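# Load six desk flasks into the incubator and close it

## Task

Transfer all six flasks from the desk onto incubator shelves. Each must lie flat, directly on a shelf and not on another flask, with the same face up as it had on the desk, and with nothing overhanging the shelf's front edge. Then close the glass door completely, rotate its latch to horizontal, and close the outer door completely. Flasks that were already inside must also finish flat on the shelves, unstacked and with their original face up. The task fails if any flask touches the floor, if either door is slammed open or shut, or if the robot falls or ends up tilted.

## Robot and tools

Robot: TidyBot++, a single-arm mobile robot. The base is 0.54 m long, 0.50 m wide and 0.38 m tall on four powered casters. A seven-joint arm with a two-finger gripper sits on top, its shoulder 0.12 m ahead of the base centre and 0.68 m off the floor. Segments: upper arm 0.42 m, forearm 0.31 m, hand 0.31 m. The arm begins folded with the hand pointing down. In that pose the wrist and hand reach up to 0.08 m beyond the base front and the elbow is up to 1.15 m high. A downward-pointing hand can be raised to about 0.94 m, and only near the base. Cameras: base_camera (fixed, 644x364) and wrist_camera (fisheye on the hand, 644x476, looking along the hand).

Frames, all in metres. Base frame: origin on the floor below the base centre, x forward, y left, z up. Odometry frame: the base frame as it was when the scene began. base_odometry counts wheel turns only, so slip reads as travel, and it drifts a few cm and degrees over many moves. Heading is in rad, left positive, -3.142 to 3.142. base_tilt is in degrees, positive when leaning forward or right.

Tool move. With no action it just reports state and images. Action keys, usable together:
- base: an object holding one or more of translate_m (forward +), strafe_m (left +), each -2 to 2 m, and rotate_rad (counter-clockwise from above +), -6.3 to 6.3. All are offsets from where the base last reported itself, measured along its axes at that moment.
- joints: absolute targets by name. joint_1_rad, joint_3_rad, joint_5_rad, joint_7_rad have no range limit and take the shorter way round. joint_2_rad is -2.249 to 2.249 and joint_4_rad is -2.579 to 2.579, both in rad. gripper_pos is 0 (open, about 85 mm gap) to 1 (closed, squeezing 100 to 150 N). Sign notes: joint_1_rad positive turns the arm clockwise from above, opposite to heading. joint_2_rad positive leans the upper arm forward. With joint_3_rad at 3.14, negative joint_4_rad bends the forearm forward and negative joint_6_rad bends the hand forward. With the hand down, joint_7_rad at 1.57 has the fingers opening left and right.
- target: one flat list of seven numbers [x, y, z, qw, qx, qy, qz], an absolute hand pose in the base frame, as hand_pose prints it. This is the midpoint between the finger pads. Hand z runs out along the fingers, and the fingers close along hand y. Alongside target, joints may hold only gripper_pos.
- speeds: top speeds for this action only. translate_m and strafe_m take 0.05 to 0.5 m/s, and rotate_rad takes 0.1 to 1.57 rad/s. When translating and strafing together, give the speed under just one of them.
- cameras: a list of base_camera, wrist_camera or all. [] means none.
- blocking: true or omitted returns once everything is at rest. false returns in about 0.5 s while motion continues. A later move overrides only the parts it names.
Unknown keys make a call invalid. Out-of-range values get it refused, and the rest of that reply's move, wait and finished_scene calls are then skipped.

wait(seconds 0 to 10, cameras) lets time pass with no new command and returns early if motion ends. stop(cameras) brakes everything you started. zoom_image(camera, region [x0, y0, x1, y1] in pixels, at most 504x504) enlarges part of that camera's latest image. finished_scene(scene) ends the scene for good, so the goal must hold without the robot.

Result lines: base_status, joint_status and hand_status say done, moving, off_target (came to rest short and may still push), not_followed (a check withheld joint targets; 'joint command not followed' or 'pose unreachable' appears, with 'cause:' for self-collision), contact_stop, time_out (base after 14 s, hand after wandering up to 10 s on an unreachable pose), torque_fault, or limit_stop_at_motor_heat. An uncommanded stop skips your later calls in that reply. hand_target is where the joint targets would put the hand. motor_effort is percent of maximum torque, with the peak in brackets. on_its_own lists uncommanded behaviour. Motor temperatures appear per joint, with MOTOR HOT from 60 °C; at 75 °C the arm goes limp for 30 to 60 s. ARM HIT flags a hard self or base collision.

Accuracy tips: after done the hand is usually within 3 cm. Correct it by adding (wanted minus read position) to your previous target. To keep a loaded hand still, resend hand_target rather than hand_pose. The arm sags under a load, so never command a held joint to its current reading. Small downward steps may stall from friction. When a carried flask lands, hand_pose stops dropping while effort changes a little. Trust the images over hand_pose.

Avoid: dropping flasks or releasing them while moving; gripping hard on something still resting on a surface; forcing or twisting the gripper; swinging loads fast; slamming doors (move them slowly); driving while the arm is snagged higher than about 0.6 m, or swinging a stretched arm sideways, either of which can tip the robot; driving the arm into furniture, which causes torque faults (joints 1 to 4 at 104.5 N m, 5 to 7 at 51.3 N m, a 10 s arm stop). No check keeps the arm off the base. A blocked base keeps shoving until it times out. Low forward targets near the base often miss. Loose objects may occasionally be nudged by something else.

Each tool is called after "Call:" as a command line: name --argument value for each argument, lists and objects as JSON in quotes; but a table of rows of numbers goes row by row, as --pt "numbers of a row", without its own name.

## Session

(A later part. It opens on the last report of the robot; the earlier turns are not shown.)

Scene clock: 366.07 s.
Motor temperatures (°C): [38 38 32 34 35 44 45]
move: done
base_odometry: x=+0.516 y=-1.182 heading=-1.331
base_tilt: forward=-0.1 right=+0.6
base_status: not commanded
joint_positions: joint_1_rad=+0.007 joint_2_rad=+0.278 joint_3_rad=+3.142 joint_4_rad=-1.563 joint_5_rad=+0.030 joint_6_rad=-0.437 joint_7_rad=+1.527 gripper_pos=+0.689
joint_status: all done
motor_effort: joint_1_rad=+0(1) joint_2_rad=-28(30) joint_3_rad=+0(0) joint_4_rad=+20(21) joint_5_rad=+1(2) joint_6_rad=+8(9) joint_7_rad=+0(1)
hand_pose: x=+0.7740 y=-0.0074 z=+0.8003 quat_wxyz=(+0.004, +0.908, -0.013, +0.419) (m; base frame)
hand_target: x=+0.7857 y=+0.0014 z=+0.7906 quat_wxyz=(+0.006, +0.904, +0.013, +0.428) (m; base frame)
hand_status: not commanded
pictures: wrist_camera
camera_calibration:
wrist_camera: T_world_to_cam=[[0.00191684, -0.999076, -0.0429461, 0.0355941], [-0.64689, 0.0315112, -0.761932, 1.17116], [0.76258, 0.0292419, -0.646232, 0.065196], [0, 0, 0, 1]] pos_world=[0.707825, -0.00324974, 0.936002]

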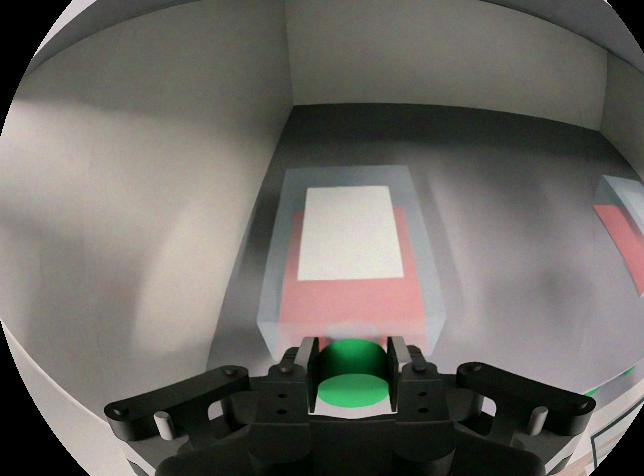

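Call:
move --joints '{"joint_2_rad": 0.292, "joint_4_rad": -1.566, "joint_6_rad": -0.385}' --cameras '[]'

Call:
move --joints '{"gripper_pos": 0.5}' --cameras '["wrist_camera"]'

Scene clock: 367.27 s.
Motor temperatures (°C): [38 38 32 34 35 44 45]
move: done
base_odometry: x=+0.516 y=-1.182 heading=-1.331
base_tilt: forward=-0.1 right=+0.5
base_status: not commanded
joint_positions: joint_1_rad=+0.007 joint_2_rad=+0.278 joint_3_rad=+3.142 joint_4_rad=-1.563 joint_5_rad=+0.030 joint_6_rad=-0.437 joint_7_rad=+1.527 gripper_pos=+0.689
joint_status: all done
motor_effort: joint_1_rad=+1(1) joint_2_rad=-29(31) joint_3_rad=+0(0) joint_4_rad=+19(20) joint_5_rad=+1(2) joint_6_rad=+7(8) joint_7_rad=+0(1)
hand_pose: x=+0.7740 y=-0.0074 z=+0.8004 quat_wxyz=(+0.004, +0.908, -0.013, +0.419) (m; base frame)
hand_target: x=+0.7852 y=+0.0014 z=+0.8019 quat_wxyz=(+0.006, +0.901, +0.013, +0.434) (m; base frame)
hand_status: not commanded
pictures: none
No camera images: "cameras" was empty.

Scene clock: 368.00 s.
Motor temperatures (°C): [38 38 32 34 35 44 45]
move: done
base_odometry: x=+0.516 y=-1.182 heading=-1.331
base_tilt: forward=-0.2 right=+0.6
base_status: not commanded
joint_positions: joint_1_rad=+0.007 joint_2_rad=+0.278 joint_3_rad=+3.142 joint_4_rad=-1.563 joint_5_rad=+0.030 joint_6_rad=-0.437 joint_7_rad=+1.527 gripper_pos=+0.500
joint_status: all done
motor_effort: joint_1_rad=+1(1) joint_2_rad=-30(31) joint_3_rad=+0(0) joint_4_rad=+20(21) joint_5_rad=+1(1) joint_6_rad=+8(8) joint_7_rad=+1(1)
hand_pose: x=+0.7740 y=-0.0074 z=+0.8003 quat_wxyz=(+0.004, +0.908, -0.013, +0.419) (m; base frame)
hand_target: x=+0.7852 y=+0.0014 z=+0.8019 quat_wxyz=(+0.006, +0.901, +0.013, +0.434) (m; base frame)
hand_status: not commanded
pictures: wrist_camera
camera_calibration:
wrist_camera: T_world_to_cam=[[0.00198149, -0.999079, -0.04287, 0.0354773], [-0.646891, 0.0314113, -0.761935, 1.17116], [0.76258, 0.029242, -0.646233, 0.0651973], [0, 0, 0, 1]] pos_world=[0.707824, -0.00324957, 0.936001]

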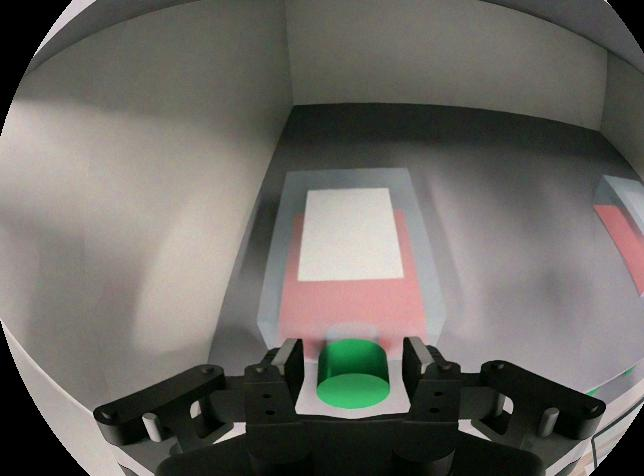

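Call:
move --base '{"translate_m": -0.12}' --speeds '{"translate_m": 0.15}' --cameras '["wrist_camera"]'

Scene clock: 373.07 s.
Motor temperatures (°C): [38 38 32 34 35 44 45]
move: done
base_odometry: x=+0.488 y=-1.066 heading=-1.331
base_tilt: forward=-0.1 right=+0.6
base_status: done
joint_positions: joint_1_rad=+0.007 joint_2_rad=+0.281 joint_3_rad=+3.142 joint_4_rad=-1.563 joint_5_rad=+0.030 joint_6_rad=-0.437 joint_7_rad=+1.527 gripper_pos=+0.500
joint_status: not commanded
motor_effort: joint_1_rad=+1(2) joint_2_rad=-30(33) joint_3_rad=+0(1) joint_4_rad=+20(21) joint_5_rad=+1(1) joint_6_rad=+8(9) joint_7_rad=+1(1)
hand_pose: x=+0.7743 y=-0.0074 z=+0.7982 quat_wxyz=(+0.004, +0.909, -0.013, +0.417) (m; base frame)
hand_target: x=+0.7852 y=+0.0014 z=+0.8019 quat_wxyz=(+0.006, +0.901, +0.013, +0.434) (m; base frame)
hand_status: not commanded
pictures: wrist_camera
camera_calibration:
wrist_camera: T_world_to_cam=[[0.00184172, -0.999079, -0.0428754, 0.0354987], [-0.649376, 0.0314105, -0.759819, 1.17003], [0.760465, 0.0292416, -0.64872, 0.067175], [0, 0, 0, 1]] pos_world=[0.708641, -0.00324956, 0.934112]

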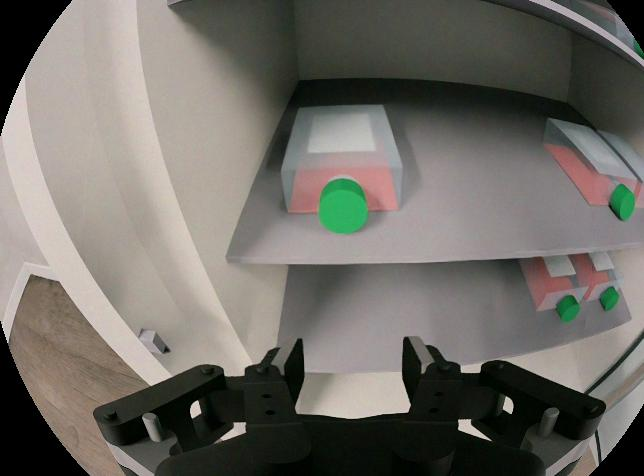

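Call:
move --base '{"translate_m": -0.25}' --joints '{"joint_1_rad": 0.0, "joint_2_rad": 0.0, "joint_4_rad": -0.8, "joint_6_rad": -1.45, "joint_7_rad": 1.571, "gripper_pos": 0.0}' --speeds '{"translate_m": 0.4}' --cameras '[]'

Call:
move --base '{"translate_m": -0.617, "strafe_m": 1.043, "rotate_rad": 2.32}' --joints '{"joint_1_rad": -0.262}' --cameras '["wrist_camera", "base_camera"]'

Scene clock: 399.93 s.
Motor temperatures (°C): [37 38 32 34 35 44 45]
move: done
base_odometry: x=+0.428 y=-0.823 heading=-1.330
base_tilt: forward=-0.2 right=+0.6
base_status: done
joint_positions: joint_1_rad=+0.007 joint_2_rad=-0.006 joint_3_rad=+3.142 joint_4_rad=-0.822 joint_5_rad=+0.030 joint_6_rad=-1.376 joint_7_rad=+1.527 gripper_pos=+0.000
joint_status: all done
motor_effort: joint_1_rad=+1(2) joint_2_rad=-17(35) joint_3_rad=+0(1) joint_4_rad=+17(23) joint_5_rad=+1(2) joint_6_rad=+8(9) joint_7_rad=+0(2)
hand_pose: x=+0.5983 y=-0.0115 z=+1.1370 quat_wxyz=(+0.006, +0.889, -0.027, +0.457) (m; base frame)
hand_target: x=+0.5867 y=+0.0014 z=+1.1261 quat_wxyz=(+0.000, +0.902, +0.000, +0.431) (m; base frame)
hand_status: not commanded
pictures: none
No camera images: "cameras" was empty.

Scene clock: 403.97 s.
Motor temperatures (°C): [37 38 32 34 35 44 45]
move: done
base_odometry: x=+1.294 y=+0.025 heading=+0.991
base_tilt: forward=-0.1 right=+0.6
base_status: done
joint_positions: joint_1_rad=-0.250 joint_2_rad=+0.000 joint_3_rad=+3.142 joint_4_rad=-0.821 joint_5_rad=+0.030 joint_6_rad=-1.379 joint_7_rad=+1.527 gripper_pos=+0.000
joint_status: all done
motor_effort: joint_1_rad=+1(3) joint_2_rad=-17(21) joint_3_rad=+0(3) joint_4_rad=+17(18) joint_5_rad=+1(2) joint_6_rad=+7(9) joint_7_rad=+0(1)
hand_pose: x=+0.5877 y=+0.1114 z=+1.1335 quat_wxyz=(-0.052, +0.887, +0.087, +0.451) (m; base frame)
hand_target: x=+0.5704 y=+0.1225 z=+1.1261 quat_wxyz=(-0.056, +0.895, +0.118, +0.428) (m; base frame)
hand_status: not commanded
pictures: base_camera, wrist_camera
camera_calibration:
wrist_camera: T_world_to_cam=[[0.233428, -0.971092, -0.0499071, 0.0377457], [-0.578781, -0.0975164, -0.809632, 1.32923], [0.78136, 0.217876, -0.584813, 0.317512], [0, 0, 0, 1]] pos_world=[0.51243, 0.097098, 1.26375]

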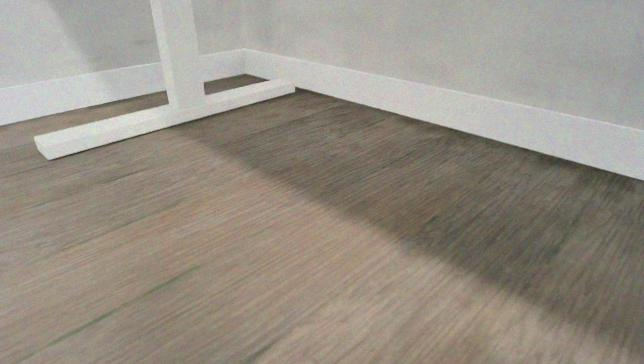

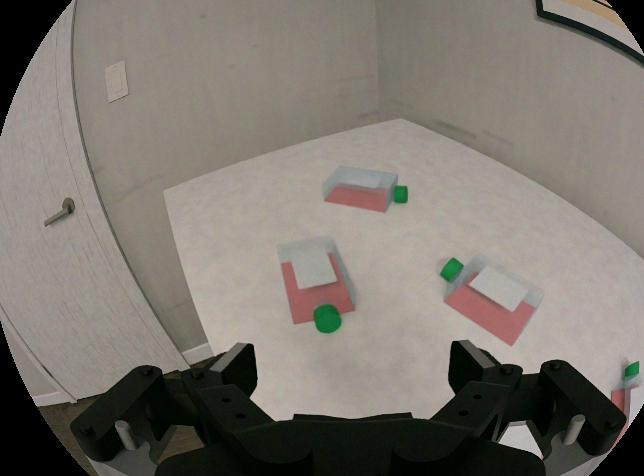

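Call:
move

Scene clock: 415.53 s.
Motor temperatures (°C): [37 38 32 34 35 44 45]
base_odometry: x=+1.294 y=+0.025 heading=+0.991
base_tilt: forward=-0.1 right=+0.6
base_status: done
joint_positions: joint_1_rad=-0.250 joint_2_rad=+0.000 joint_3_rad=+3.142 joint_4_rad=-0.821 joint_5_rad=+0.030 joint_6_rad=-1.379 joint_7_rad=+1.527 gripper_pos=+0.000
joint_status: all done
motor_effort: joint_1_rad=+1(3) joint_2_rad=-17(21) joint_3_rad=+0(3) joint_4_rad=+16(18) joint_5_rad=+0(2) joint_6_rad=+8(9) joint_7_rad=+0(1)
hand_pose: x=+0.5877 y=+0.1114 z=+1.1335 quat_wxyz=(-0.052, +0.887, +0.087, +0.451) (m; base frame)
hand_target: x=+0.5704 y=+0.1225 z=+1.1261 quat_wxyz=(-0.056, +0.895, +0.118, +0.428) (m; base frame)
hand_status: not commanded
pictures: base_camera, wrist_camera
camera_calibration:
wrist_camera: T_world_to_cam=[[0.233428, -0.971092, -0.0499071, 0.0377457], [-0.578781, -0.0975164, -0.809632, 1.32923], [0.78136, 0.217876, -0.584813, 0.317512], [0, 0, 0, 1]] pos_world=[0.51243, 0.097098, 1.26375]

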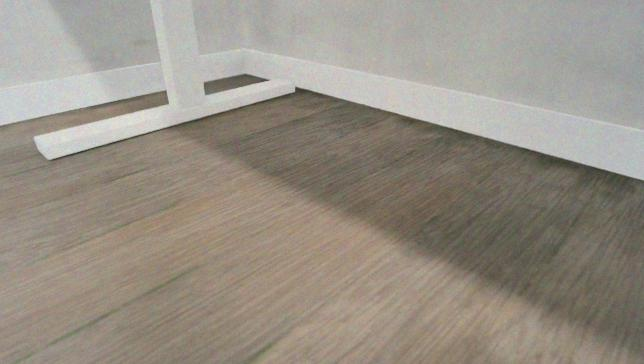

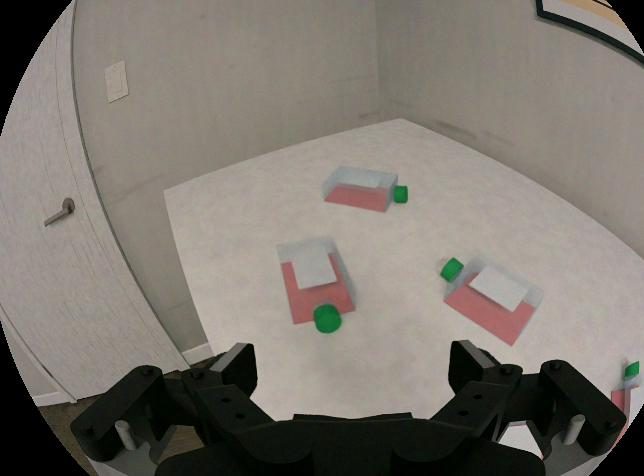

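Call:
move --base '{"translate_m": 0.102, "strafe_m": -0.162, "rotate_rad": 0.473}' --joints '{"joint_1_rad": 0.0, "joint_2_rad": 0.06, "joint_3_rad": 3.1416, "joint_4_rad": -1.19, "joint_5_rad": 0.0, "joint_6_rad": -0.99, "joint_7_rad": 1.63}' --speeds '{"translate_m": 0.3, "rotate_rad": 0.6}'

Scene clock: 436.57 s.
Motor temperatures (°C): [37 38 32 34 35 44 45]
move: off_target
base_odometry: x=+1.484 y=+0.022 heading=+1.463
base_tilt: forward=-0.2 right=+0.5
base_status: done
joint_positions: joint_1_rad=-0.002 joint_2_rad=+0.013 joint_3_rad=+3.144 joint_4_rad=-1.186 joint_5_rad=+0.030 joint_6_rad=-1.051 joint_7_rad=+1.557 gripper_pos=+0.000
joint_status: joint_2_rad off_target (ended at +0.013, target +0.060); the others done
motor_effort: joint_1_rad=+0(6) joint_2_rad=-12(21) joint_3_rad=+0(4) joint_4_rad=+20(22) joint_5_rad=+1(3) joint_6_rad=+8(9) joint_7_rad=+0(2)
hand_pose: x=+0.6597 y=-0.0071 z=+1.0212 quat_wxyz=(+0.012, +0.902, -0.006, +0.431) (m; base frame)
hand_target: x=+0.6867 y=+0.0014 z=+1.0078 quat_wxyz=(+0.013, +0.900, +0.027, +0.436) (m; base frame)
hand_status: not commanded
pictures: base_camera, wrist_camera
camera_calibration:
wrist_camera: T_world_to_cam=[[0.0100915, -0.999727, -0.0210597, 0.0179039], [-0.626004, 0.0101068, -0.779754, 1.26977], [0.779755, 0.0210523, -0.625731, 0.262819], [0, 0, 0, 1]] pos_world=[0.589767, -0.000467278, 1.15494]

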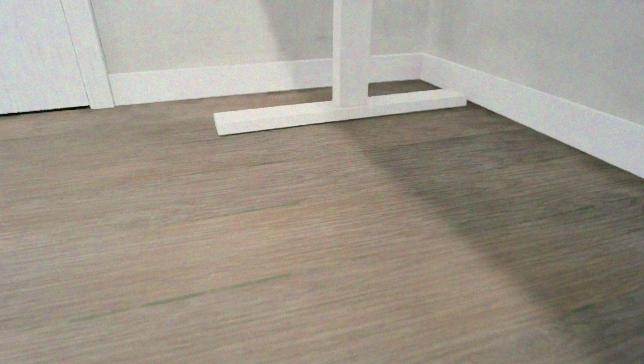

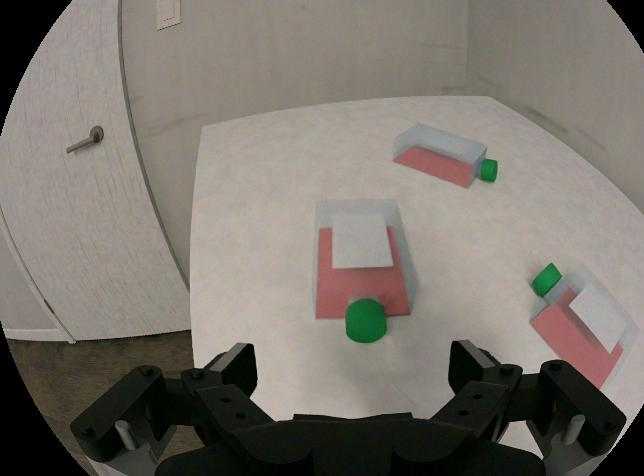

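Call:
move --base '{"translate_m": 0.07, "strafe_m": -0.016}' --joints '{"joint_2_rad": 0.08, "joint_4_rad": -1.31, "joint_6_rad": -0.875}' --speeds '{"translate_m": 0.15}' --cameras '["wrist_camera"]'

Scene clock: 441.73 s.
Motor temperatures (°C): [37 37 32 34 35 44 45]
move: time_out
base_odometry: x=+1.507 y=+0.088 heading=+1.469
base_tilt: forward=-0.2 right=+0.2
base_status: translate_m time_out (by the wheels' count: +0.068 of +0.070); strafe_m time_out (by the wheels' count: -0.016 of -0.016)
joint_positions: joint_1_rad=+0.006 joint_2_rad=+0.006 joint_3_rad=+3.144 joint_4_rad=-1.302 joint_5_rad=+0.030 joint_6_rad=-0.938 joint_7_rad=+1.557 gripper_pos=+0.000
joint_status: joint_2_rad off_target (ended at +0.006, target +0.080); the others done
motor_effort: joint_1_rad=+0(4) joint_2_rad=-8(12) joint_3_rad=+0(2) joint_4_rad=+20(21) joint_5_rad=+1(2) joint_6_rad=+7(9) joint_7_rad=+0(1)
hand_pose: x=+0.6681 y=-0.0111 z=+0.9896 quat_wxyz=(+0.014, +0.901, -0.008, +0.433) (m; base frame)
hand_target: x=+0.7011 y=+0.0014 z=+0.9586 quat_wxyz=(+0.013, +0.905, +0.027, +0.424) (m; base frame)
hand_status: not commanded
pictures: wrist_camera
camera_calibration:
wrist_camera: T_world_to_cam=[[0.00528467, -0.999787, -0.0199361, 0.0152878], [-0.622914, 0.0123046, -0.782194, 1.25084], [0.782273, 0.0165521, -0.622716, 0.231917], [0, 0, 0, 1]] pos_world=[0.597664, -0.0039452, 1.12312]

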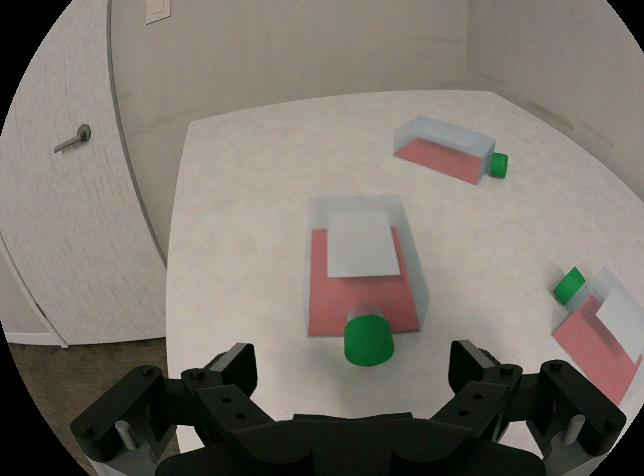

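Call:
wait --seconds 0.3

Scene clock: 444.60 s.
Motor temperatures (°C): [37 37 32 34 35 44 45]
base_odometry: x=+1.507 y=+0.088 heading=+1.469
base_tilt: forward=-0.2 right=+0.2
base_status: translate_m time_out (by the wheels' count: +0.068 of +0.070); strafe_m time_out (by the wheels' count: -0.016 of -0.016)
joint_positions: joint_1_rad=+0.006 joint_2_rad=+0.006 joint_3_rad=+3.144 joint_4_rad=-1.302 joint_5_rad=+0.030 joint_6_rad=-0.938 joint_7_rad=+1.557 gripper_pos=+0.000
joint_status: joint_2_rad off_target (ended at +0.006, target +0.080); the others done
motor_effort: joint_1_rad=-1(4) joint_2_rad=-7(12) joint_3_rad=+0(2) joint_4_rad=+20(21) joint_5_rad=+1(2) joint_6_rad=+7(9) joint_7_rad=+0(1)
hand_pose: x=+0.6681 y=-0.0111 z=+0.9895 quat_wxyz=(+0.014, +0.901, -0.008, +0.433) (m; base frame)
hand_target: x=+0.7011 y=+0.0014 z=+0.9586 quat_wxyz=(+0.013, +0.905, +0.027, +0.424) (m; base frame)
hand_status: not commanded
wait: 0.30 s; at rest from the start
pictures: base_camera, wrist_camera
camera_calibration:
wrist_camera: T_world_to_cam=[[0.00528112, -0.999787, -0.0199374, 0.015289], [-0.623073, 0.0123045, -0.782067, 1.25078], [0.782146, 0.0165526, -0.622875, 0.23203], [0, 0, 0, 1]] pos_world=[0.597765, -0.00394521, 1.12302]

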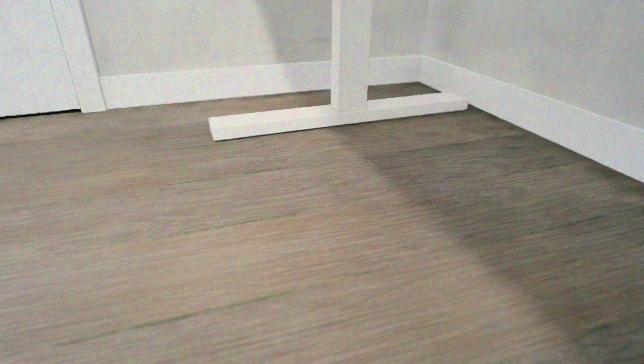

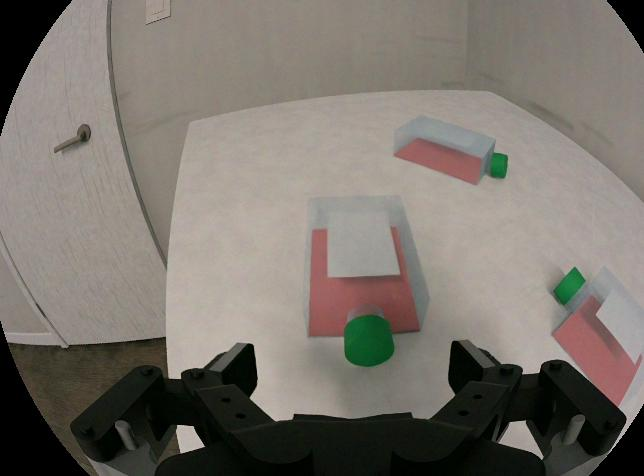

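Call:
move --base '{"translate_m": -0.04, "strafe_m": 0.09}' --speeds '{"translate_m": 0.15}' --cameras '["wrist_camera"]'

Call:
move --joints '{"joint_1_rad": 0.354, "joint_2_rad": 0.17, "joint_3_rad": 3.1416, "joint_4_rad": -1.106, "joint_5_rad": -0.34, "joint_6_rad": -1.15, "joint_7_rad": 2.03}'

Scene clock: 464.73 s.
Motor temperatures (°C): [37 37 31 34 35 44 45]
move: done
base_odometry: x=+1.414 y=+0.057 heading=+1.469
base_tilt: forward=-0.1 right=+0.6
base_status: done
joint_positions: joint_1_rad=+0.005 joint_2_rad=+0.076 joint_3_rad=+3.145 joint_4_rad=-1.311 joint_5_rad=+0.030 joint_6_rad=-0.936 joint_7_rad=+1.557 gripper_pos=+0.000
joint_status: not commanded
on_its_own: joint_2_rad moved +0.070 to your old target +0.080
motor_effort: joint_1_rad=+1(4) joint_2_rad=-23(27) joint_3_rad=+0(4) joint_4_rad=+20(22) joint_5_rad=+1(2) joint_6_rad=+7(8) joint_7_rad=+0(1)
hand_pose: x=+0.6873 y=-0.0109 z=+0.9462 quat_wxyz=(+0.014, +0.917, -0.007, +0.398) (m; base frame)
hand_target: x=+0.7011 y=+0.0014 z=+0.9586 quat_wxyz=(+0.013, +0.905, +0.027, +0.424) (m; base frame)
hand_status: not commanded
pictures: wrist_camera
camera_calibration:
wrist_camera: T_world_to_cam=[[0.00431213, -0.999777, -0.0206888, 0.0158869], [-0.68136, 0.0122056, -0.731846, 1.22138], [0.731935, 0.0172524, -0.681156, 0.279651], [0, 0, 0, 1]] pos_world=[0.627444, -0.00384903, 1.08468]

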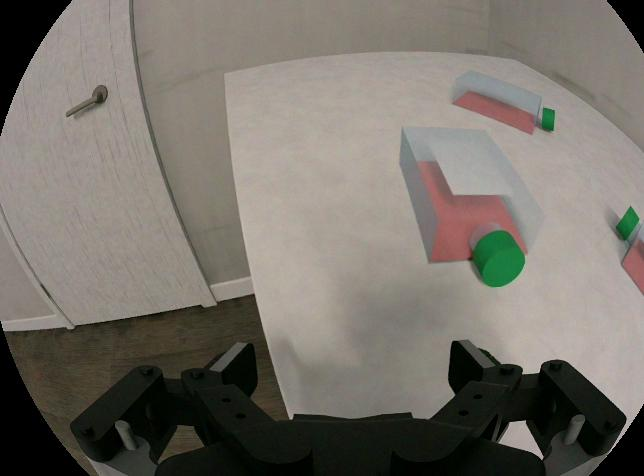

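Scene clock: 466.57 s.
Motor temperatures (°C): [37 37 31 34 35 44 45]
move: done
base_odometry: x=+1.414 y=+0.057 heading=+1.469
base_tilt: forward=-0.2 right=+0.6
base_status: not commanded
joint_positions: joint_1_rad=+0.337 joint_2_rad=+0.149 joint_3_rad=+3.145 joint_4_rad=-1.130 joint_5_rad=-0.282 joint_6_rad=-1.078 joint_7_rad=+1.955 gripper_pos=+0.000
joint_status: all done
motor_effort: joint_1_rad=+0(3) joint_2_rad=-25(26) joint_3_rad=+0(2) joint_4_rad=+20(21) joint_5_rad=-2(2) joint_6_rad=+7(9) joint_7_rad=+0(1)
hand_pose: x=+0.6922 y=-0.1199 z=+0.9782 quat_wxyz=(+0.003, +0.915, +0.006, +0.403) (m; base frame)
hand_target: x=+0.6883 y=-0.1080 z=+0.9686 quat_wxyz=(-0.019, +0.922, +0.038, +0.384) (m; base frame)
hand_status: not commanded
pictures: base_camera, wrist_camera
camera_calibration:
wrist_camera: T_world_to_cam=[[0.0369461, -0.998883, -0.0294487, -0.1064], [-0.672966, -0.0030846, -0.739667, 1.24945], [0.738751, 0.0471458, -0.672328, 0.289927], [0, 0, 0, 1]] pos_world=[0.630582, -0.116096, 1.11597]

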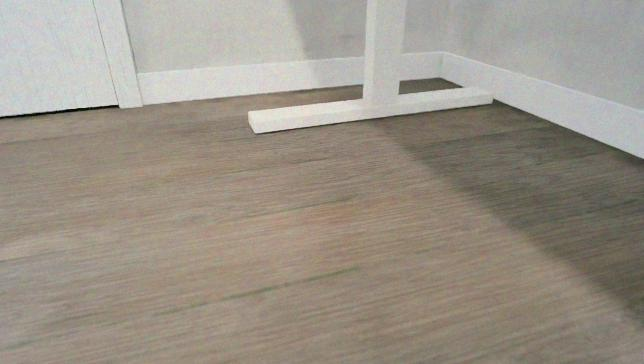

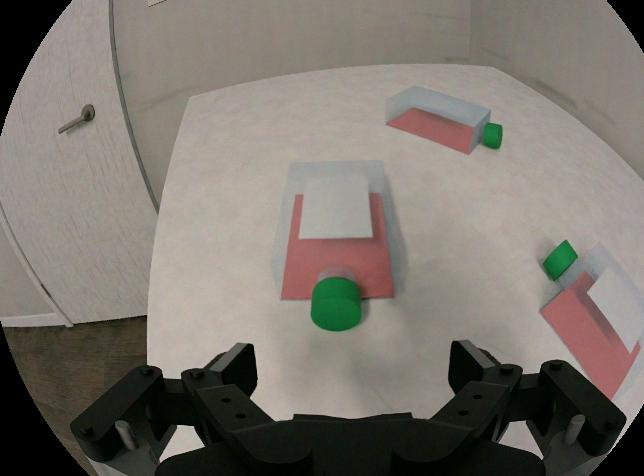

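Call:
move --base '{"translate_m": 0.045, "strafe_m": 0.007}' --joints '{"joint_2_rad": 0.12, "joint_4_rad": -1.25, "joint_5_rad": -0.36, "joint_6_rad": -0.905, "joint_7_rad": 2.05}' --speeds '{"translate_m": 0.1}' --cameras '["wrist_camera"]'

Scene clock: 471.80 s.
Motor temperatures (°C): [37 37 31 34 35 44 45]
move: done
base_odometry: x=+1.411 y=+0.103 heading=+1.469
base_tilt: forward=-0.1 right=+0.6
base_status: done
joint_positions: joint_1_rad=+0.339 joint_2_rad=+0.123 joint_3_rad=+3.145 joint_4_rad=-1.242 joint_5_rad=-0.304 joint_6_rad=-0.962 joint_7_rad=+1.976 gripper_pos=+0.000
joint_status: all done
motor_effort: joint_1_rad=+1(2) joint_2_rad=-24(28) joint_3_rad=+0(2) joint_4_rad=+20(21) joint_5_rad=-1(2) joint_6_rad=+7(8) joint_7_rad=+1(1)
hand_pose: x=+0.6947 y=-0.1219 z=+0.9612 quat_wxyz=(+0.005, +0.908, -0.001, +0.418) (m; base frame)
hand_target: x=+0.7051 y=-0.1232 z=+0.9762 quat_wxyz=(+0.008, +0.894, +0.015, +0.448) (m; base frame)
hand_status: not commanded
pictures: wrist_camera
camera_calibration:
wrist_camera: T_world_to_cam=[[0.023042, -0.999219, -0.0320937, -0.0968512], [-0.648118, 0.00951219, -0.76148, 1.24382], [0.761191, 0.0383466, -0.647393, 0.236227], [0, 0, 0, 1]] pos_world=[0.628563, -0.117666, 1.09697]

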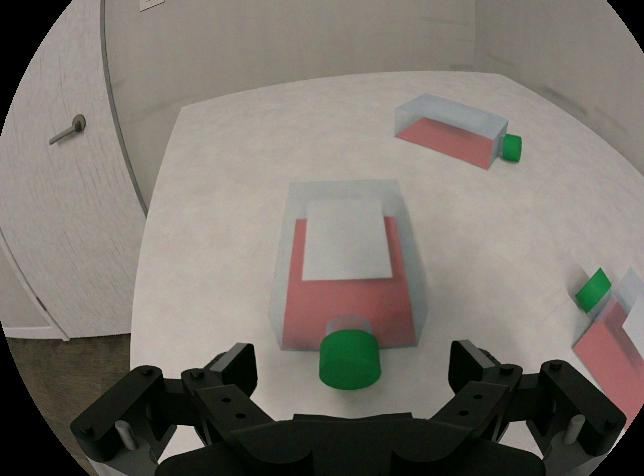

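Call:
move --base '{"translate_m": 0.027}' --joints '{"joint_4_rad": -1.3, "joint_6_rad": -0.872}' --speeds '{"translate_m": 0.08}' --cameras '["wrist_camera"]'

Scene clock: 474.23 s.
Motor temperatures (°C): [37 37 31 34 35 44 45]
move: done
base_odometry: x=+1.414 y=+0.130 heading=+1.470
base_tilt: forward=-0.2 right=+0.5
base_status: done
joint_positions: joint_1_rad=+0.339 joint_2_rad=+0.118 joint_3_rad=+3.145 joint_4_rad=-1.291 joint_5_rad=-0.305 joint_6_rad=-0.934 joint_7_rad=+1.976 gripper_pos=+0.000
joint_status: all done
motor_effort: joint_1_rad=+1(1) joint_2_rad=-25(28) joint_3_rad=+0(1) joint_4_rad=+21(22) joint_5_rad=-1(2) joint_6_rad=+7(8) joint_7_rad=+0(1)
hand_pose: x=+0.6921 y=-0.1227 z=+0.9444 quat_wxyz=(+0.003, +0.911, -0.007, +0.412) (m; base frame)
hand_target: x=+0.7045 y=-0.1254 z=+0.9565 quat_wxyz=(+0.006, +0.898, +0.008, +0.441) (m; base frame)
hand_status: not commanded
pictures: wrist_camera
camera_calibration:
wrist_camera: T_world_to_cam=[[0.0140031, -0.999104, -0.0399327, -0.0844908], [-0.659057, 0.0208114, -0.751805, 1.22921], [0.751963, 0.0368455, -0.658175, 0.243685], [0, 0, 0, 1]] pos_world=[0.628063, -0.118975, 1.08114]

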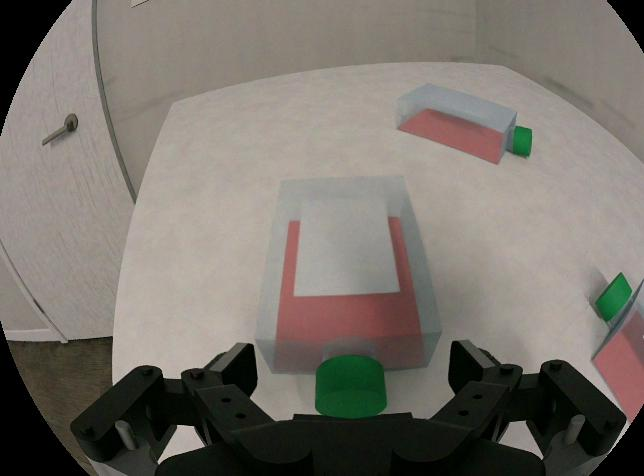

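Call:
move --joints '{"joint_4_rad": -1.317, "joint_6_rad": -0.862}' --cameras '[]'

Call:
move --joints '{"gripper_pos": 0.5}' --cameras '["wrist_camera"]'

Scene clock: 475.57 s.
Motor temperatures (°C): [37 37 31 34 35 44 45]
move: done
base_odometry: x=+1.414 y=+0.130 heading=+1.470
base_tilt: forward=-0.1 right=+0.6
base_status: not commanded
joint_positions: joint_1_rad=+0.339 joint_2_rad=+0.118 joint_3_rad=+3.145 joint_4_rad=-1.309 joint_5_rad=-0.305 joint_6_rad=-0.923 joint_7_rad=+1.976 gripper_pos=+0.000
joint_status: all done
motor_effort: joint_1_rad=+1(1) joint_2_rad=-24(26) joint_3_rad=+0(0) joint_4_rad=+20(21) joint_5_rad=-2(2) joint_6_rad=+7(8) joint_7_rad=+1(1)
hand_pose: x=+0.6915 y=-0.1231 z=+0.9374 quat_wxyz=(+0.002, +0.913, -0.009, +0.408) (m; base frame)
hand_target: x=+0.7038 y=-0.1260 z=+0.9495 quat_wxyz=(+0.006, +0.899, +0.006, +0.437) (m; base frame)
hand_status: not commanded
pictures: none
No camera images: "cameras" was empty.

Scene clock: 476.40 s.
Motor temperatures (°C): [37 37 31 34 35 44 45]
move: done
base_odometry: x=+1.414 y=+0.130 heading=+1.470
base_tilt: forward=-0.2 right=+0.6
base_status: not commanded
joint_positions: joint_1_rad=+0.339 joint_2_rad=+0.118 joint_3_rad=+3.145 joint_4_rad=-1.309 joint_5_rad=-0.305 joint_6_rad=-0.923 joint_7_rad=+1.976 gripper_pos=+0.500
joint_status: all done
motor_effort: joint_1_rad=+1(1) joint_2_rad=-25(25) joint_3_rad=+0(0) joint_4_rad=+20(21) joint_5_rad=-2(2) joint_6_rad=+7(8) joint_7_rad=+0(1)
hand_pose: x=+0.6915 y=-0.1231 z=+0.9374 quat_wxyz=(+0.002, +0.913, -0.009, +0.408) (m; base frame)
hand_target: x=+0.7038 y=-0.1260 z=+0.9495 quat_wxyz=(+0.006, +0.899, +0.006, +0.437) (m; base frame)
hand_status: not commanded
pictures: wrist_camera
camera_calibration:
wrist_camera: T_world_to_cam=[[0.0108518, -0.999018, -0.042959, -0.0800195], [-0.664227, 0.0249117, -0.747115, 1.22315], [0.747452, 0.0366421, -0.663305, 0.247519], [0, 0, 0, 1]] pos_world=[0.628307, -0.119481, 1.07457]

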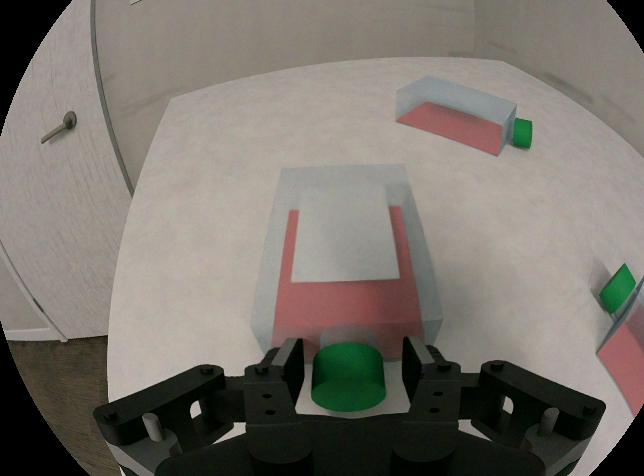

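Call:
move --joints '{"gripper_pos": 0.66}' --cameras '[]'

Call:
move --joints '{"gripper_pos": 0.76}' --cameras '["wrist_camera"]'

Scene clock: 477.40 s.
Motor temperatures (°C): [37 37 31 34 35 44 45]
move: done
base_odometry: x=+1.414 y=+0.130 heading=+1.470
base_tilt: forward=-0.2 right=+0.6
base_status: not commanded
joint_positions: joint_1_rad=+0.339 joint_2_rad=+0.118 joint_3_rad=+3.145 joint_4_rad=-1.309 joint_5_rad=-0.306 joint_6_rad=-0.923 joint_7_rad=+1.976 gripper_pos=+0.656
joint_status: all done
motor_effort: joint_1_rad=+0(1) joint_2_rad=-24(25) joint_3_rad=+0(0) joint_4_rad=+20(21) joint_5_rad=-1(2) joint_6_rad=+8(8) joint_7_rad=+0(1)
hand_pose: x=+0.6916 y=-0.1230 z=+0.9375 quat_wxyz=(+0.002, +0.913, -0.009, +0.409) (m; base frame)
hand_target: x=+0.7038 y=-0.1260 z=+0.9495 quat_wxyz=(+0.006, +0.899, +0.006, +0.437) (m; base frame)
hand_status: not commanded
pictures: none
No camera images: "cameras" was empty.

Scene clock: 477.93 s.
Motor temperatures (°C): [37 37 31 34 35 44 45]
move: off_target
base_odometry: x=+1.414 y=+0.130 heading=+1.470
base_tilt: forward=-0.1 right=+0.6
base_status: not commanded
joint_positions: joint_1_rad=+0.339 joint_2_rad=+0.118 joint_3_rad=+3.145 joint_4_rad=-1.309 joint_5_rad=-0.306 joint_6_rad=-0.922 joint_7_rad=+1.976 gripper_pos=+0.687
joint_status: gripper_pos off_target (ended at +0.687, target +0.760)
motor_effort: joint_1_rad=+1(1) joint_2_rad=-24(25) joint_3_rad=+0(0) joint_4_rad=+20(21) joint_5_rad=-1(2) joint_6_rad=+7(8) joint_7_rad=+1(1)
hand_pose: x=+0.6916 y=-0.1229 z=+0.9379 quat_wxyz=(+0.002, +0.912, -0.009, +0.409) (m; base frame)
hand_target: x=+0.7038 y=-0.1260 z=+0.9495 quat_wxyz=(+0.006, +0.899, +0.006, +0.437) (m; base frame)
hand_status: not commanded
pictures: wrist_camera
camera_calibration:
wrist_camera: T_world_to_cam=[[0.0107456, -0.998992, -0.0435909, -0.079155], [-0.663067, 0.0255121, -0.748125, 1.2238], [0.748483, 0.0369428, -0.662124, 0.245978], [0, 0, 0, 1]] pos_world=[0.6282, -0.119384, 1.07497]

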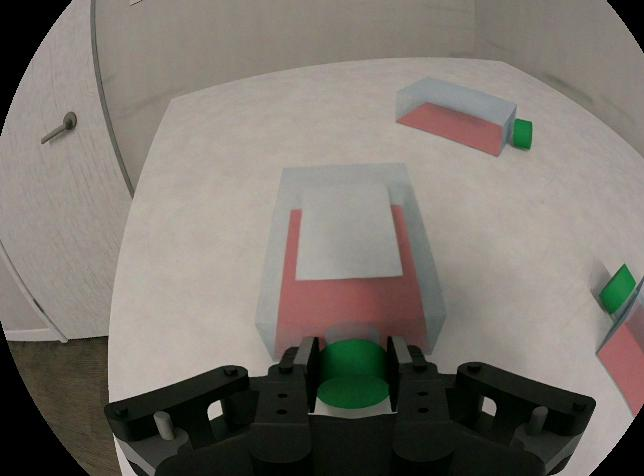

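Call:
move --joints '{"joint_4_rad": -1.24}' --cameras '[]'

Call:
move --joints '{"gripper_pos": 0.88}' --cameras '["wrist_camera"]'

Scene clock: 479.23 s.
Motor temperatures (°C): [37 37 31 34 35 44 45]
move: done
base_odometry: x=+1.414 y=+0.130 heading=+1.470
base_tilt: forward=-0.1 right=+0.6
base_status: not commanded
joint_positions: joint_1_rad=+0.339 joint_2_rad=+0.118 joint_3_rad=+3.145 joint_4_rad=-1.261 joint_5_rad=-0.306 joint_6_rad=-0.922 joint_7_rad=+1.977 gripper_pos=+0.687
joint_status: all done
motor_effort: joint_1_rad=+1(1) joint_2_rad=-25(27) joint_3_rad=+0(0) joint_4_rad=+21(23) joint_5_rad=-2(2) joint_6_rad=+8(9) joint_7_rad=+1(1)
hand_pose: x=+0.6983 y=-0.1253 z=+0.9634 quat_wxyz=(+0.009, +0.903, -0.006, +0.430) (m; base frame)
hand_target: x=+0.7132 y=-0.1294 z=+0.9916 quat_wxyz=(+0.018, +0.883, +0.011, +0.469) (m; base frame)
hand_status: not commanded
pictures: none
No camera images: "cameras" was empty.

Scene clock: 479.77 s.
Motor temperatures (°C): [37 37 31 34 35 44 45]
move: off_target
base_odometry: x=+1.414 y=+0.130 heading=+1.470
base_tilt: forward=-0.1 right=+0.6
base_status: not commanded
joint_positions: joint_1_rad=+0.339 joint_2_rad=+0.118 joint_3_rad=+3.145 joint_4_rad=-1.261 joint_5_rad=-0.306 joint_6_rad=-0.922 joint_7_rad=+1.977 gripper_pos=+0.687
joint_status: gripper_pos off_target (ended at +0.687, target +0.880)
motor_effort: joint_1_rad=+1(1) joint_2_rad=-25(26) joint_3_rad=+0(0) joint_4_rad=+21(22) joint_5_rad=-1(2) joint_6_rad=+8(8) joint_7_rad=+1(1)
hand_pose: x=+0.6983 y=-0.1253 z=+0.9634 quat_wxyz=(+0.009, +0.903, -0.006, +0.430) (m; base frame)
hand_target: x=+0.7132 y=-0.1294 z=+0.9916 quat_wxyz=(+0.018, +0.883, +0.011, +0.469) (m; base frame)
hand_status: not commanded
pictures: wrist_camera
camera_calibration:
wrist_camera: T_world_to_cam=[[0.0122589, -0.999567, -0.0267568, -0.0978966], [-0.628542, 0.0131083, -0.777665, 1.25017], [0.777679, 0.0263511, -0.628109, 0.203434], [0, 0, 0, 1]] pos_world=[0.628775, -0.119602, 1.09737]

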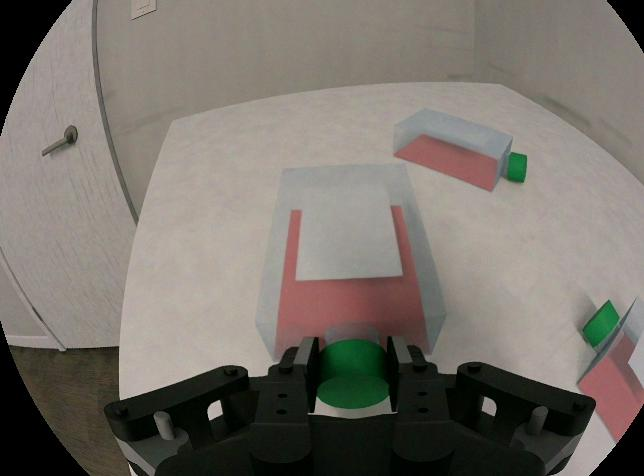

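Call:
move --joints '{"joint_4_rad": -1.06, "joint_6_rad": -1.17}' --cameras '[]'

Call:
move --base '{"translate_m": -0.11, "strafe_m": 0.335}' --joints '{"joint_1_rad": -0.02, "joint_2_rad": 0.09, "joint_4_rad": -0.995, "joint_5_rad": 0.06, "joint_6_rad": -1.25, "joint_7_rad": 1.51}' --speeds '{"translate_m": 0.25}'

Scene clock: 486.00 s.
Motor temperatures (°C): [37 37 31 34 35 44 45]
move: done
base_odometry: x=+1.414 y=+0.130 heading=+1.470
base_tilt: forward=-0.2 right=+0.6
base_status: not commanded
joint_positions: joint_1_rad=+0.339 joint_2_rad=+0.117 joint_3_rad=+3.145 joint_4_rad=-1.086 joint_5_rad=-0.306 joint_6_rad=-1.102 joint_7_rad=+1.977 gripper_pos=+0.687
joint_status: all done
motor_effort: joint_1_rad=+1(1) joint_2_rad=-25(27) joint_3_rad=+0(0) joint_4_rad=+20(23) joint_5_rad=-1(2) joint_6_rad=+8(9) joint_7_rad=+1(1)
hand_pose: x=+0.6835 y=-0.1106 z=+1.0167 quat_wxyz=(+0.005, +0.903, +0.021, +0.430) (m; base frame)
hand_target: x=+0.6755 y=-0.0966 z=+1.0177 quat_wxyz=(-0.010, +0.906, +0.056, +0.419) (m; base frame)
hand_status: not commanded
pictures: none
No camera images: "cameras" was empty.

Scene clock: 488.33 s.
Motor temperatures (°C): [37 37 31 34 35 44 45]
move: done
base_odometry: x=+1.069 y=+0.054 heading=+1.469
base_tilt: forward=-0.2 right=+0.5
base_status: done
joint_positions: joint_1_rad=-0.009 joint_2_rad=+0.097 joint_3_rad=+3.145 joint_4_rad=-1.023 joint_5_rad=+0.005 joint_6_rad=-1.183 joint_7_rad=+1.584 gripper_pos=+0.687
joint_status: all done
motor_effort: joint_1_rad=+1(2) joint_2_rad=-23(28) joint_3_rad=+0(2) joint_4_rad=+20(21) joint_5_rad=+0(3) joint_6_rad=+8(9) joint_7_rad=+0(2)
hand_pose: x=+0.6743 y=+0.0031 z=+1.0297 quat_wxyz=(+0.004, +0.913, +0.009, +0.407) (m; base frame)
hand_target: x=+0.6595 y=-0.0055 z=+1.0327 quat_wxyz=(+0.014, +0.919, -0.021, +0.393) (m; base frame)
hand_status: not commanded
pictures: base_camera, wrist_camera
camera_calibration:
wrist_camera: T_world_to_cam=[[0.041025, -0.998842, -0.0251495, 0.0114669], [-0.666215, -0.00858712, -0.745711, 1.27759], [0.744631, 0.0473478, -0.665795, 0.321306], [0, 0, 0, 1]] pos_world=[0.611425, 0.00721127, 1.16693]

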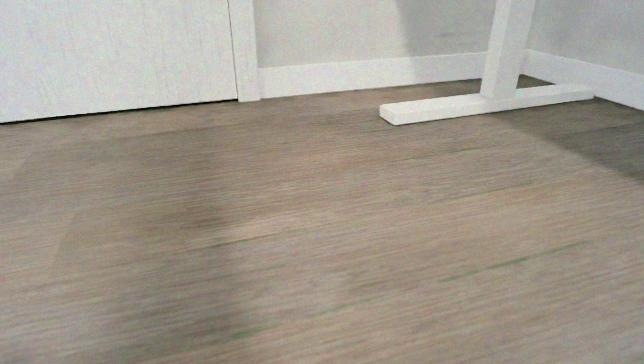

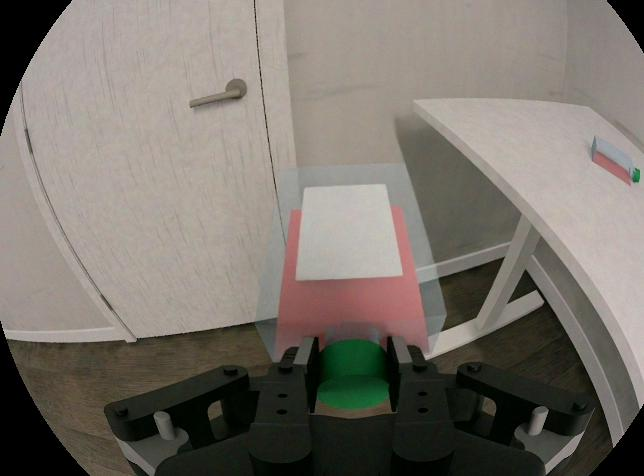

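Call:
move --base '{"translate_m": -0.92, "strafe_m": 0.657, "rotate_rad": -2.826}' --speeds '{"translate_m": 0.35, "rotate_rad": 0.8}'

Scene clock: 493.70 s.
Motor temperatures (°C): [37 37 31 34 35 44 45]
move: done
base_odometry: x=+0.322 y=-0.794 heading=-1.356
base_tilt: forward=-0.1 right=+0.6
base_status: done
joint_positions: joint_1_rad=-0.010 joint_2_rad=+0.095 joint_3_rad=+3.145 joint_4_rad=-1.022 joint_5_rad=+0.017 joint_6_rad=-1.184 joint_7_rad=+1.584 gripper_pos=+0.687
joint_status: not commanded
motor_effort: joint_1_rad=+1(3) joint_2_rad=-23(27) joint_3_rad=+0(3) joint_4_rad=+20(21) joint_5_rad=+1(2) joint_6_rad=+7(9) joint_7_rad=+1(1)
hand_pose: x=+0.6732 y=+0.0005 z=+1.0310 quat_wxyz=(+0.010, +0.913, +0.009, +0.408) (m; base frame)
hand_target: x=+0.6595 y=-0.0055 z=+1.0327 quat_wxyz=(+0.014, +0.919, -0.021, +0.393) (m; base frame)
hand_status: not commanded
pictures: base_camera, wrist_camera
camera_calibration:
wrist_camera: T_world_to_cam=[[0.0367351, -0.999211, -0.0150749, 0.00146626], [-0.66516, -0.0131905, -0.746584, 1.278], [0.745797, 0.0374531, -0.66512, 0.321651], [0, 0, 0, 1]] pos_world=[0.610131, 0.00627563, 1.16809]

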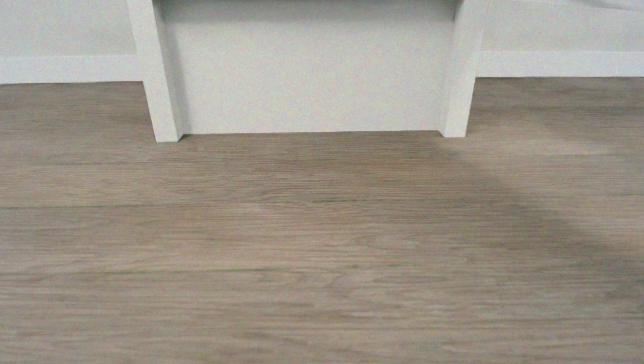

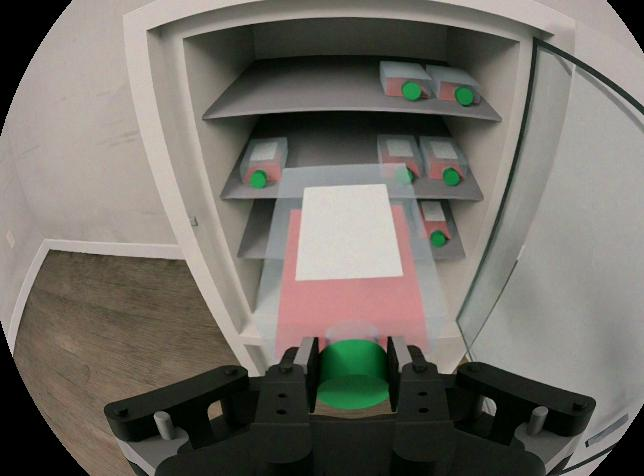

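Call:
zoom_image --camera "base_camera" --region '[120, 90, 500, 170]'

Scaled by 1.326.

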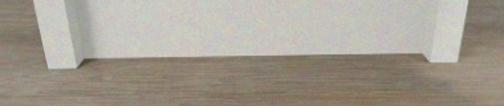

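Call:
move --base '{"translate_m": 0.142, "strafe_m": 0.009, "rotate_rad": 0.028}' --joints '{"joint_2_rad": 0.25, "joint_4_rad": -1.45, "joint_6_rad": -0.54}' --speeds '{"translate_m": 0.15}'

Scene clock: 499.67 s.
Motor temperatures (°C): [37 37 31 34 35 44 45]
move: done
base_odometry: x=+0.361 y=-0.931 heading=-1.329
base_tilt: forward=-0.1 right=+0.6
base_status: done
joint_positions: joint_1_rad=-0.019 joint_2_rad=+0.250 joint_3_rad=+3.142 joint_4_rad=-1.448 joint_5_rad=+0.018 joint_6_rad=-0.610 joint_7_rad=+1.583 gripper_pos=+0.687
joint_status: all done
motor_effort: joint_1_rad=+1(4) joint_2_rad=-30(36) joint_3_rad=+0(3) joint_4_rad=+21(23) joint_5_rad=+1(3) joint_6_rad=+9(9) joint_7_rad=+1(1)
hand_pose: x=+0.7654 y=+0.0100 z=+0.8406 quat_wxyz=(+0.007, +0.914, +0.019, +0.405) (m; base frame)
hand_target: x=+0.7791 y=+0.0050 z=+0.8562 quat_wxyz=(+0.007, +0.900, -0.002, +0.436) (m; base frame)
hand_status: not commanded
pictures: base_camera, wrist_camera
camera_calibration:
wrist_camera: T_world_to_cam=[[0.0572442, -0.998276, -0.0129522, -0.012885], [-0.669854, -0.0287852, -0.741934, 1.19709], [0.740282, 0.0511475, -0.670348, 0.134424], [0, 0, 0, 1]] pos_world=[0.703101, 0.0147201, 0.978105]

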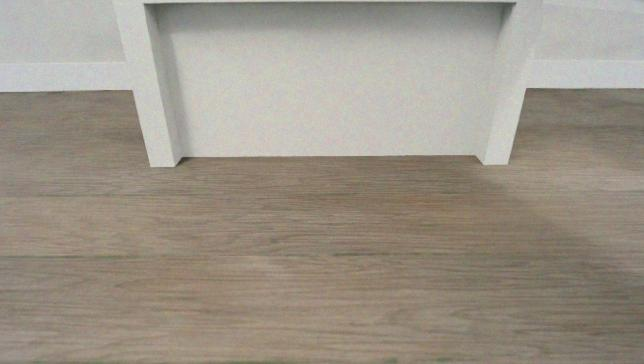

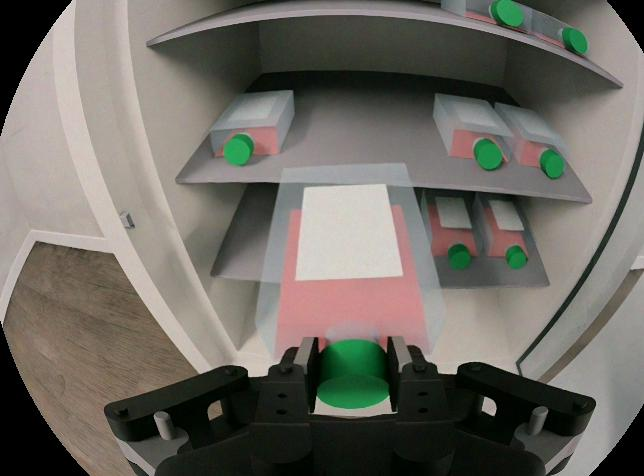

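Call:
move --base '{"translate_m": 0.262, "strafe_m": -0.01}' --speeds '{"translate_m": 0.1}'

Scene clock: 504.90 s.
Motor temperatures (°C): [37 37 31 34 35 44 45]
move: done
base_odometry: x=+0.415 y=-1.188 heading=-1.329
base_tilt: forward=-0.1 right=+0.6
base_status: done
joint_positions: joint_1_rad=-0.019 joint_2_rad=+0.248 joint_3_rad=+3.142 joint_4_rad=-1.448 joint_5_rad=+0.018 joint_6_rad=-0.605 joint_7_rad=+1.583 gripper_pos=+0.687
joint_status: not commanded
motor_effort: joint_1_rad=+1(2) joint_2_rad=-30(33) joint_3_rad=+0(1) joint_4_rad=+22(22) joint_5_rad=+1(1) joint_6_rad=+8(9) joint_7_rad=+0(1)
hand_pose: x=+0.7661 y=+0.0100 z=+0.8427 quat_wxyz=(+0.007, +0.913, +0.019, +0.408) (m; base frame)
hand_target: x=+0.7791 y=+0.0050 z=+0.8562 quat_wxyz=(+0.007, +0.900, -0.002, +0.436) (m; base frame)
hand_status: not commanded
pictures: base_camera, wrist_camera
camera_calibration:
wrist_camera: T_world_to_cam=[[0.0573391, -0.998274, -0.0126996, -0.0130709], [-0.664742, -0.0286847, -0.746522, 1.19915], [0.74487, 0.0512469, -0.665239, 0.127412], [0, 0, 0, 1]] pos_world=[0.702966, 0.0148194, 0.979782]

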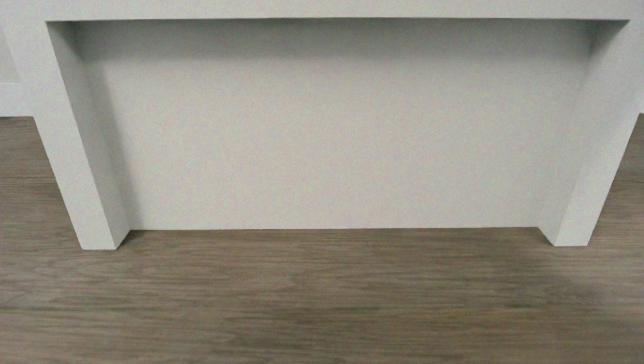

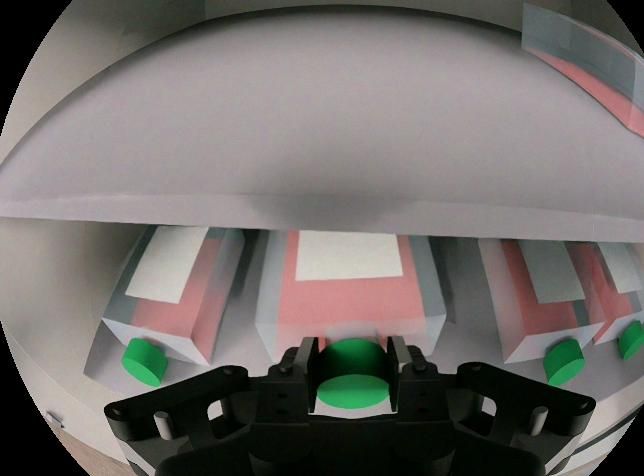

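Call:
move --joints '{"joint_2_rad": 0.272, "joint_4_rad": -1.522, "joint_6_rad": -0.44}'

Scene clock: 508.20 s.
Motor temperatures (°C): [37 37 31 34 35 44 45]
move: done
base_odometry: x=+0.415 y=-1.188 heading=-1.329
base_tilt: forward=-0.1 right=+0.5
base_status: not commanded
joint_positions: joint_1_rad=-0.019 joint_2_rad=+0.262 joint_3_rad=+3.142 joint_4_rad=-1.519 joint_5_rad=+0.018 joint_6_rad=-0.506 joint_7_rad=+1.583 gripper_pos=+0.687
joint_status: all done
motor_effort: joint_1_rad=+1(1) joint_2_rad=-31(32) joint_3_rad=+0(0) joint_4_rad=+21(23) joint_5_rad=+1(1) joint_6_rad=+8(9) joint_7_rad=+0(1)
hand_pose: x=+0.7700 y=+0.0105 z=+0.8179 quat_wxyz=(+0.006, +0.910, +0.019, +0.414) (m; base frame)
hand_target: x=+0.7840 y=+0.0067 z=+0.8261 quat_wxyz=(+0.006, +0.899, +0.000, +0.439) (m; base frame)
hand_status: not commanded
pictures: base_camera, wrist_camera
camera_calibration:
wrist_camera: T_world_to_cam=[[0.0593095, -0.998162, -0.0124473, -0.0148535], [-0.654702, -0.0294827, -0.755312, 1.18268], [0.753556, 0.0529465, -0.655248, 0.0931441], [0, 0, 0, 1]] pos_world=[0.704995, 0.0151107, 0.954139]

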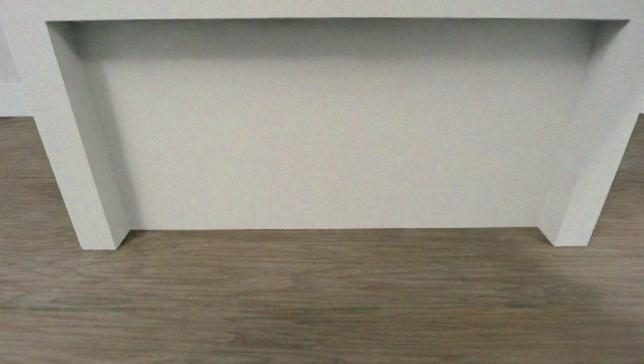

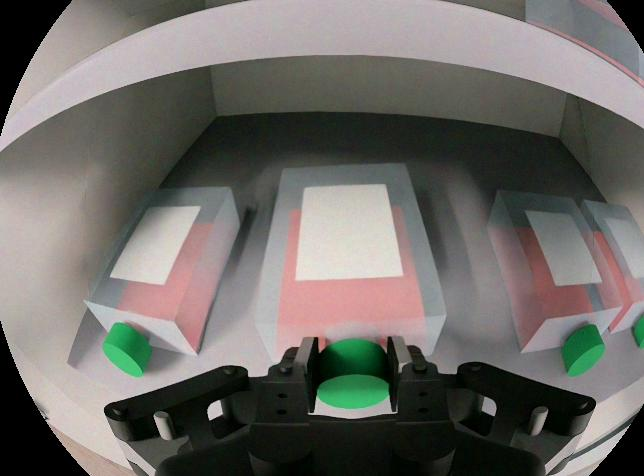

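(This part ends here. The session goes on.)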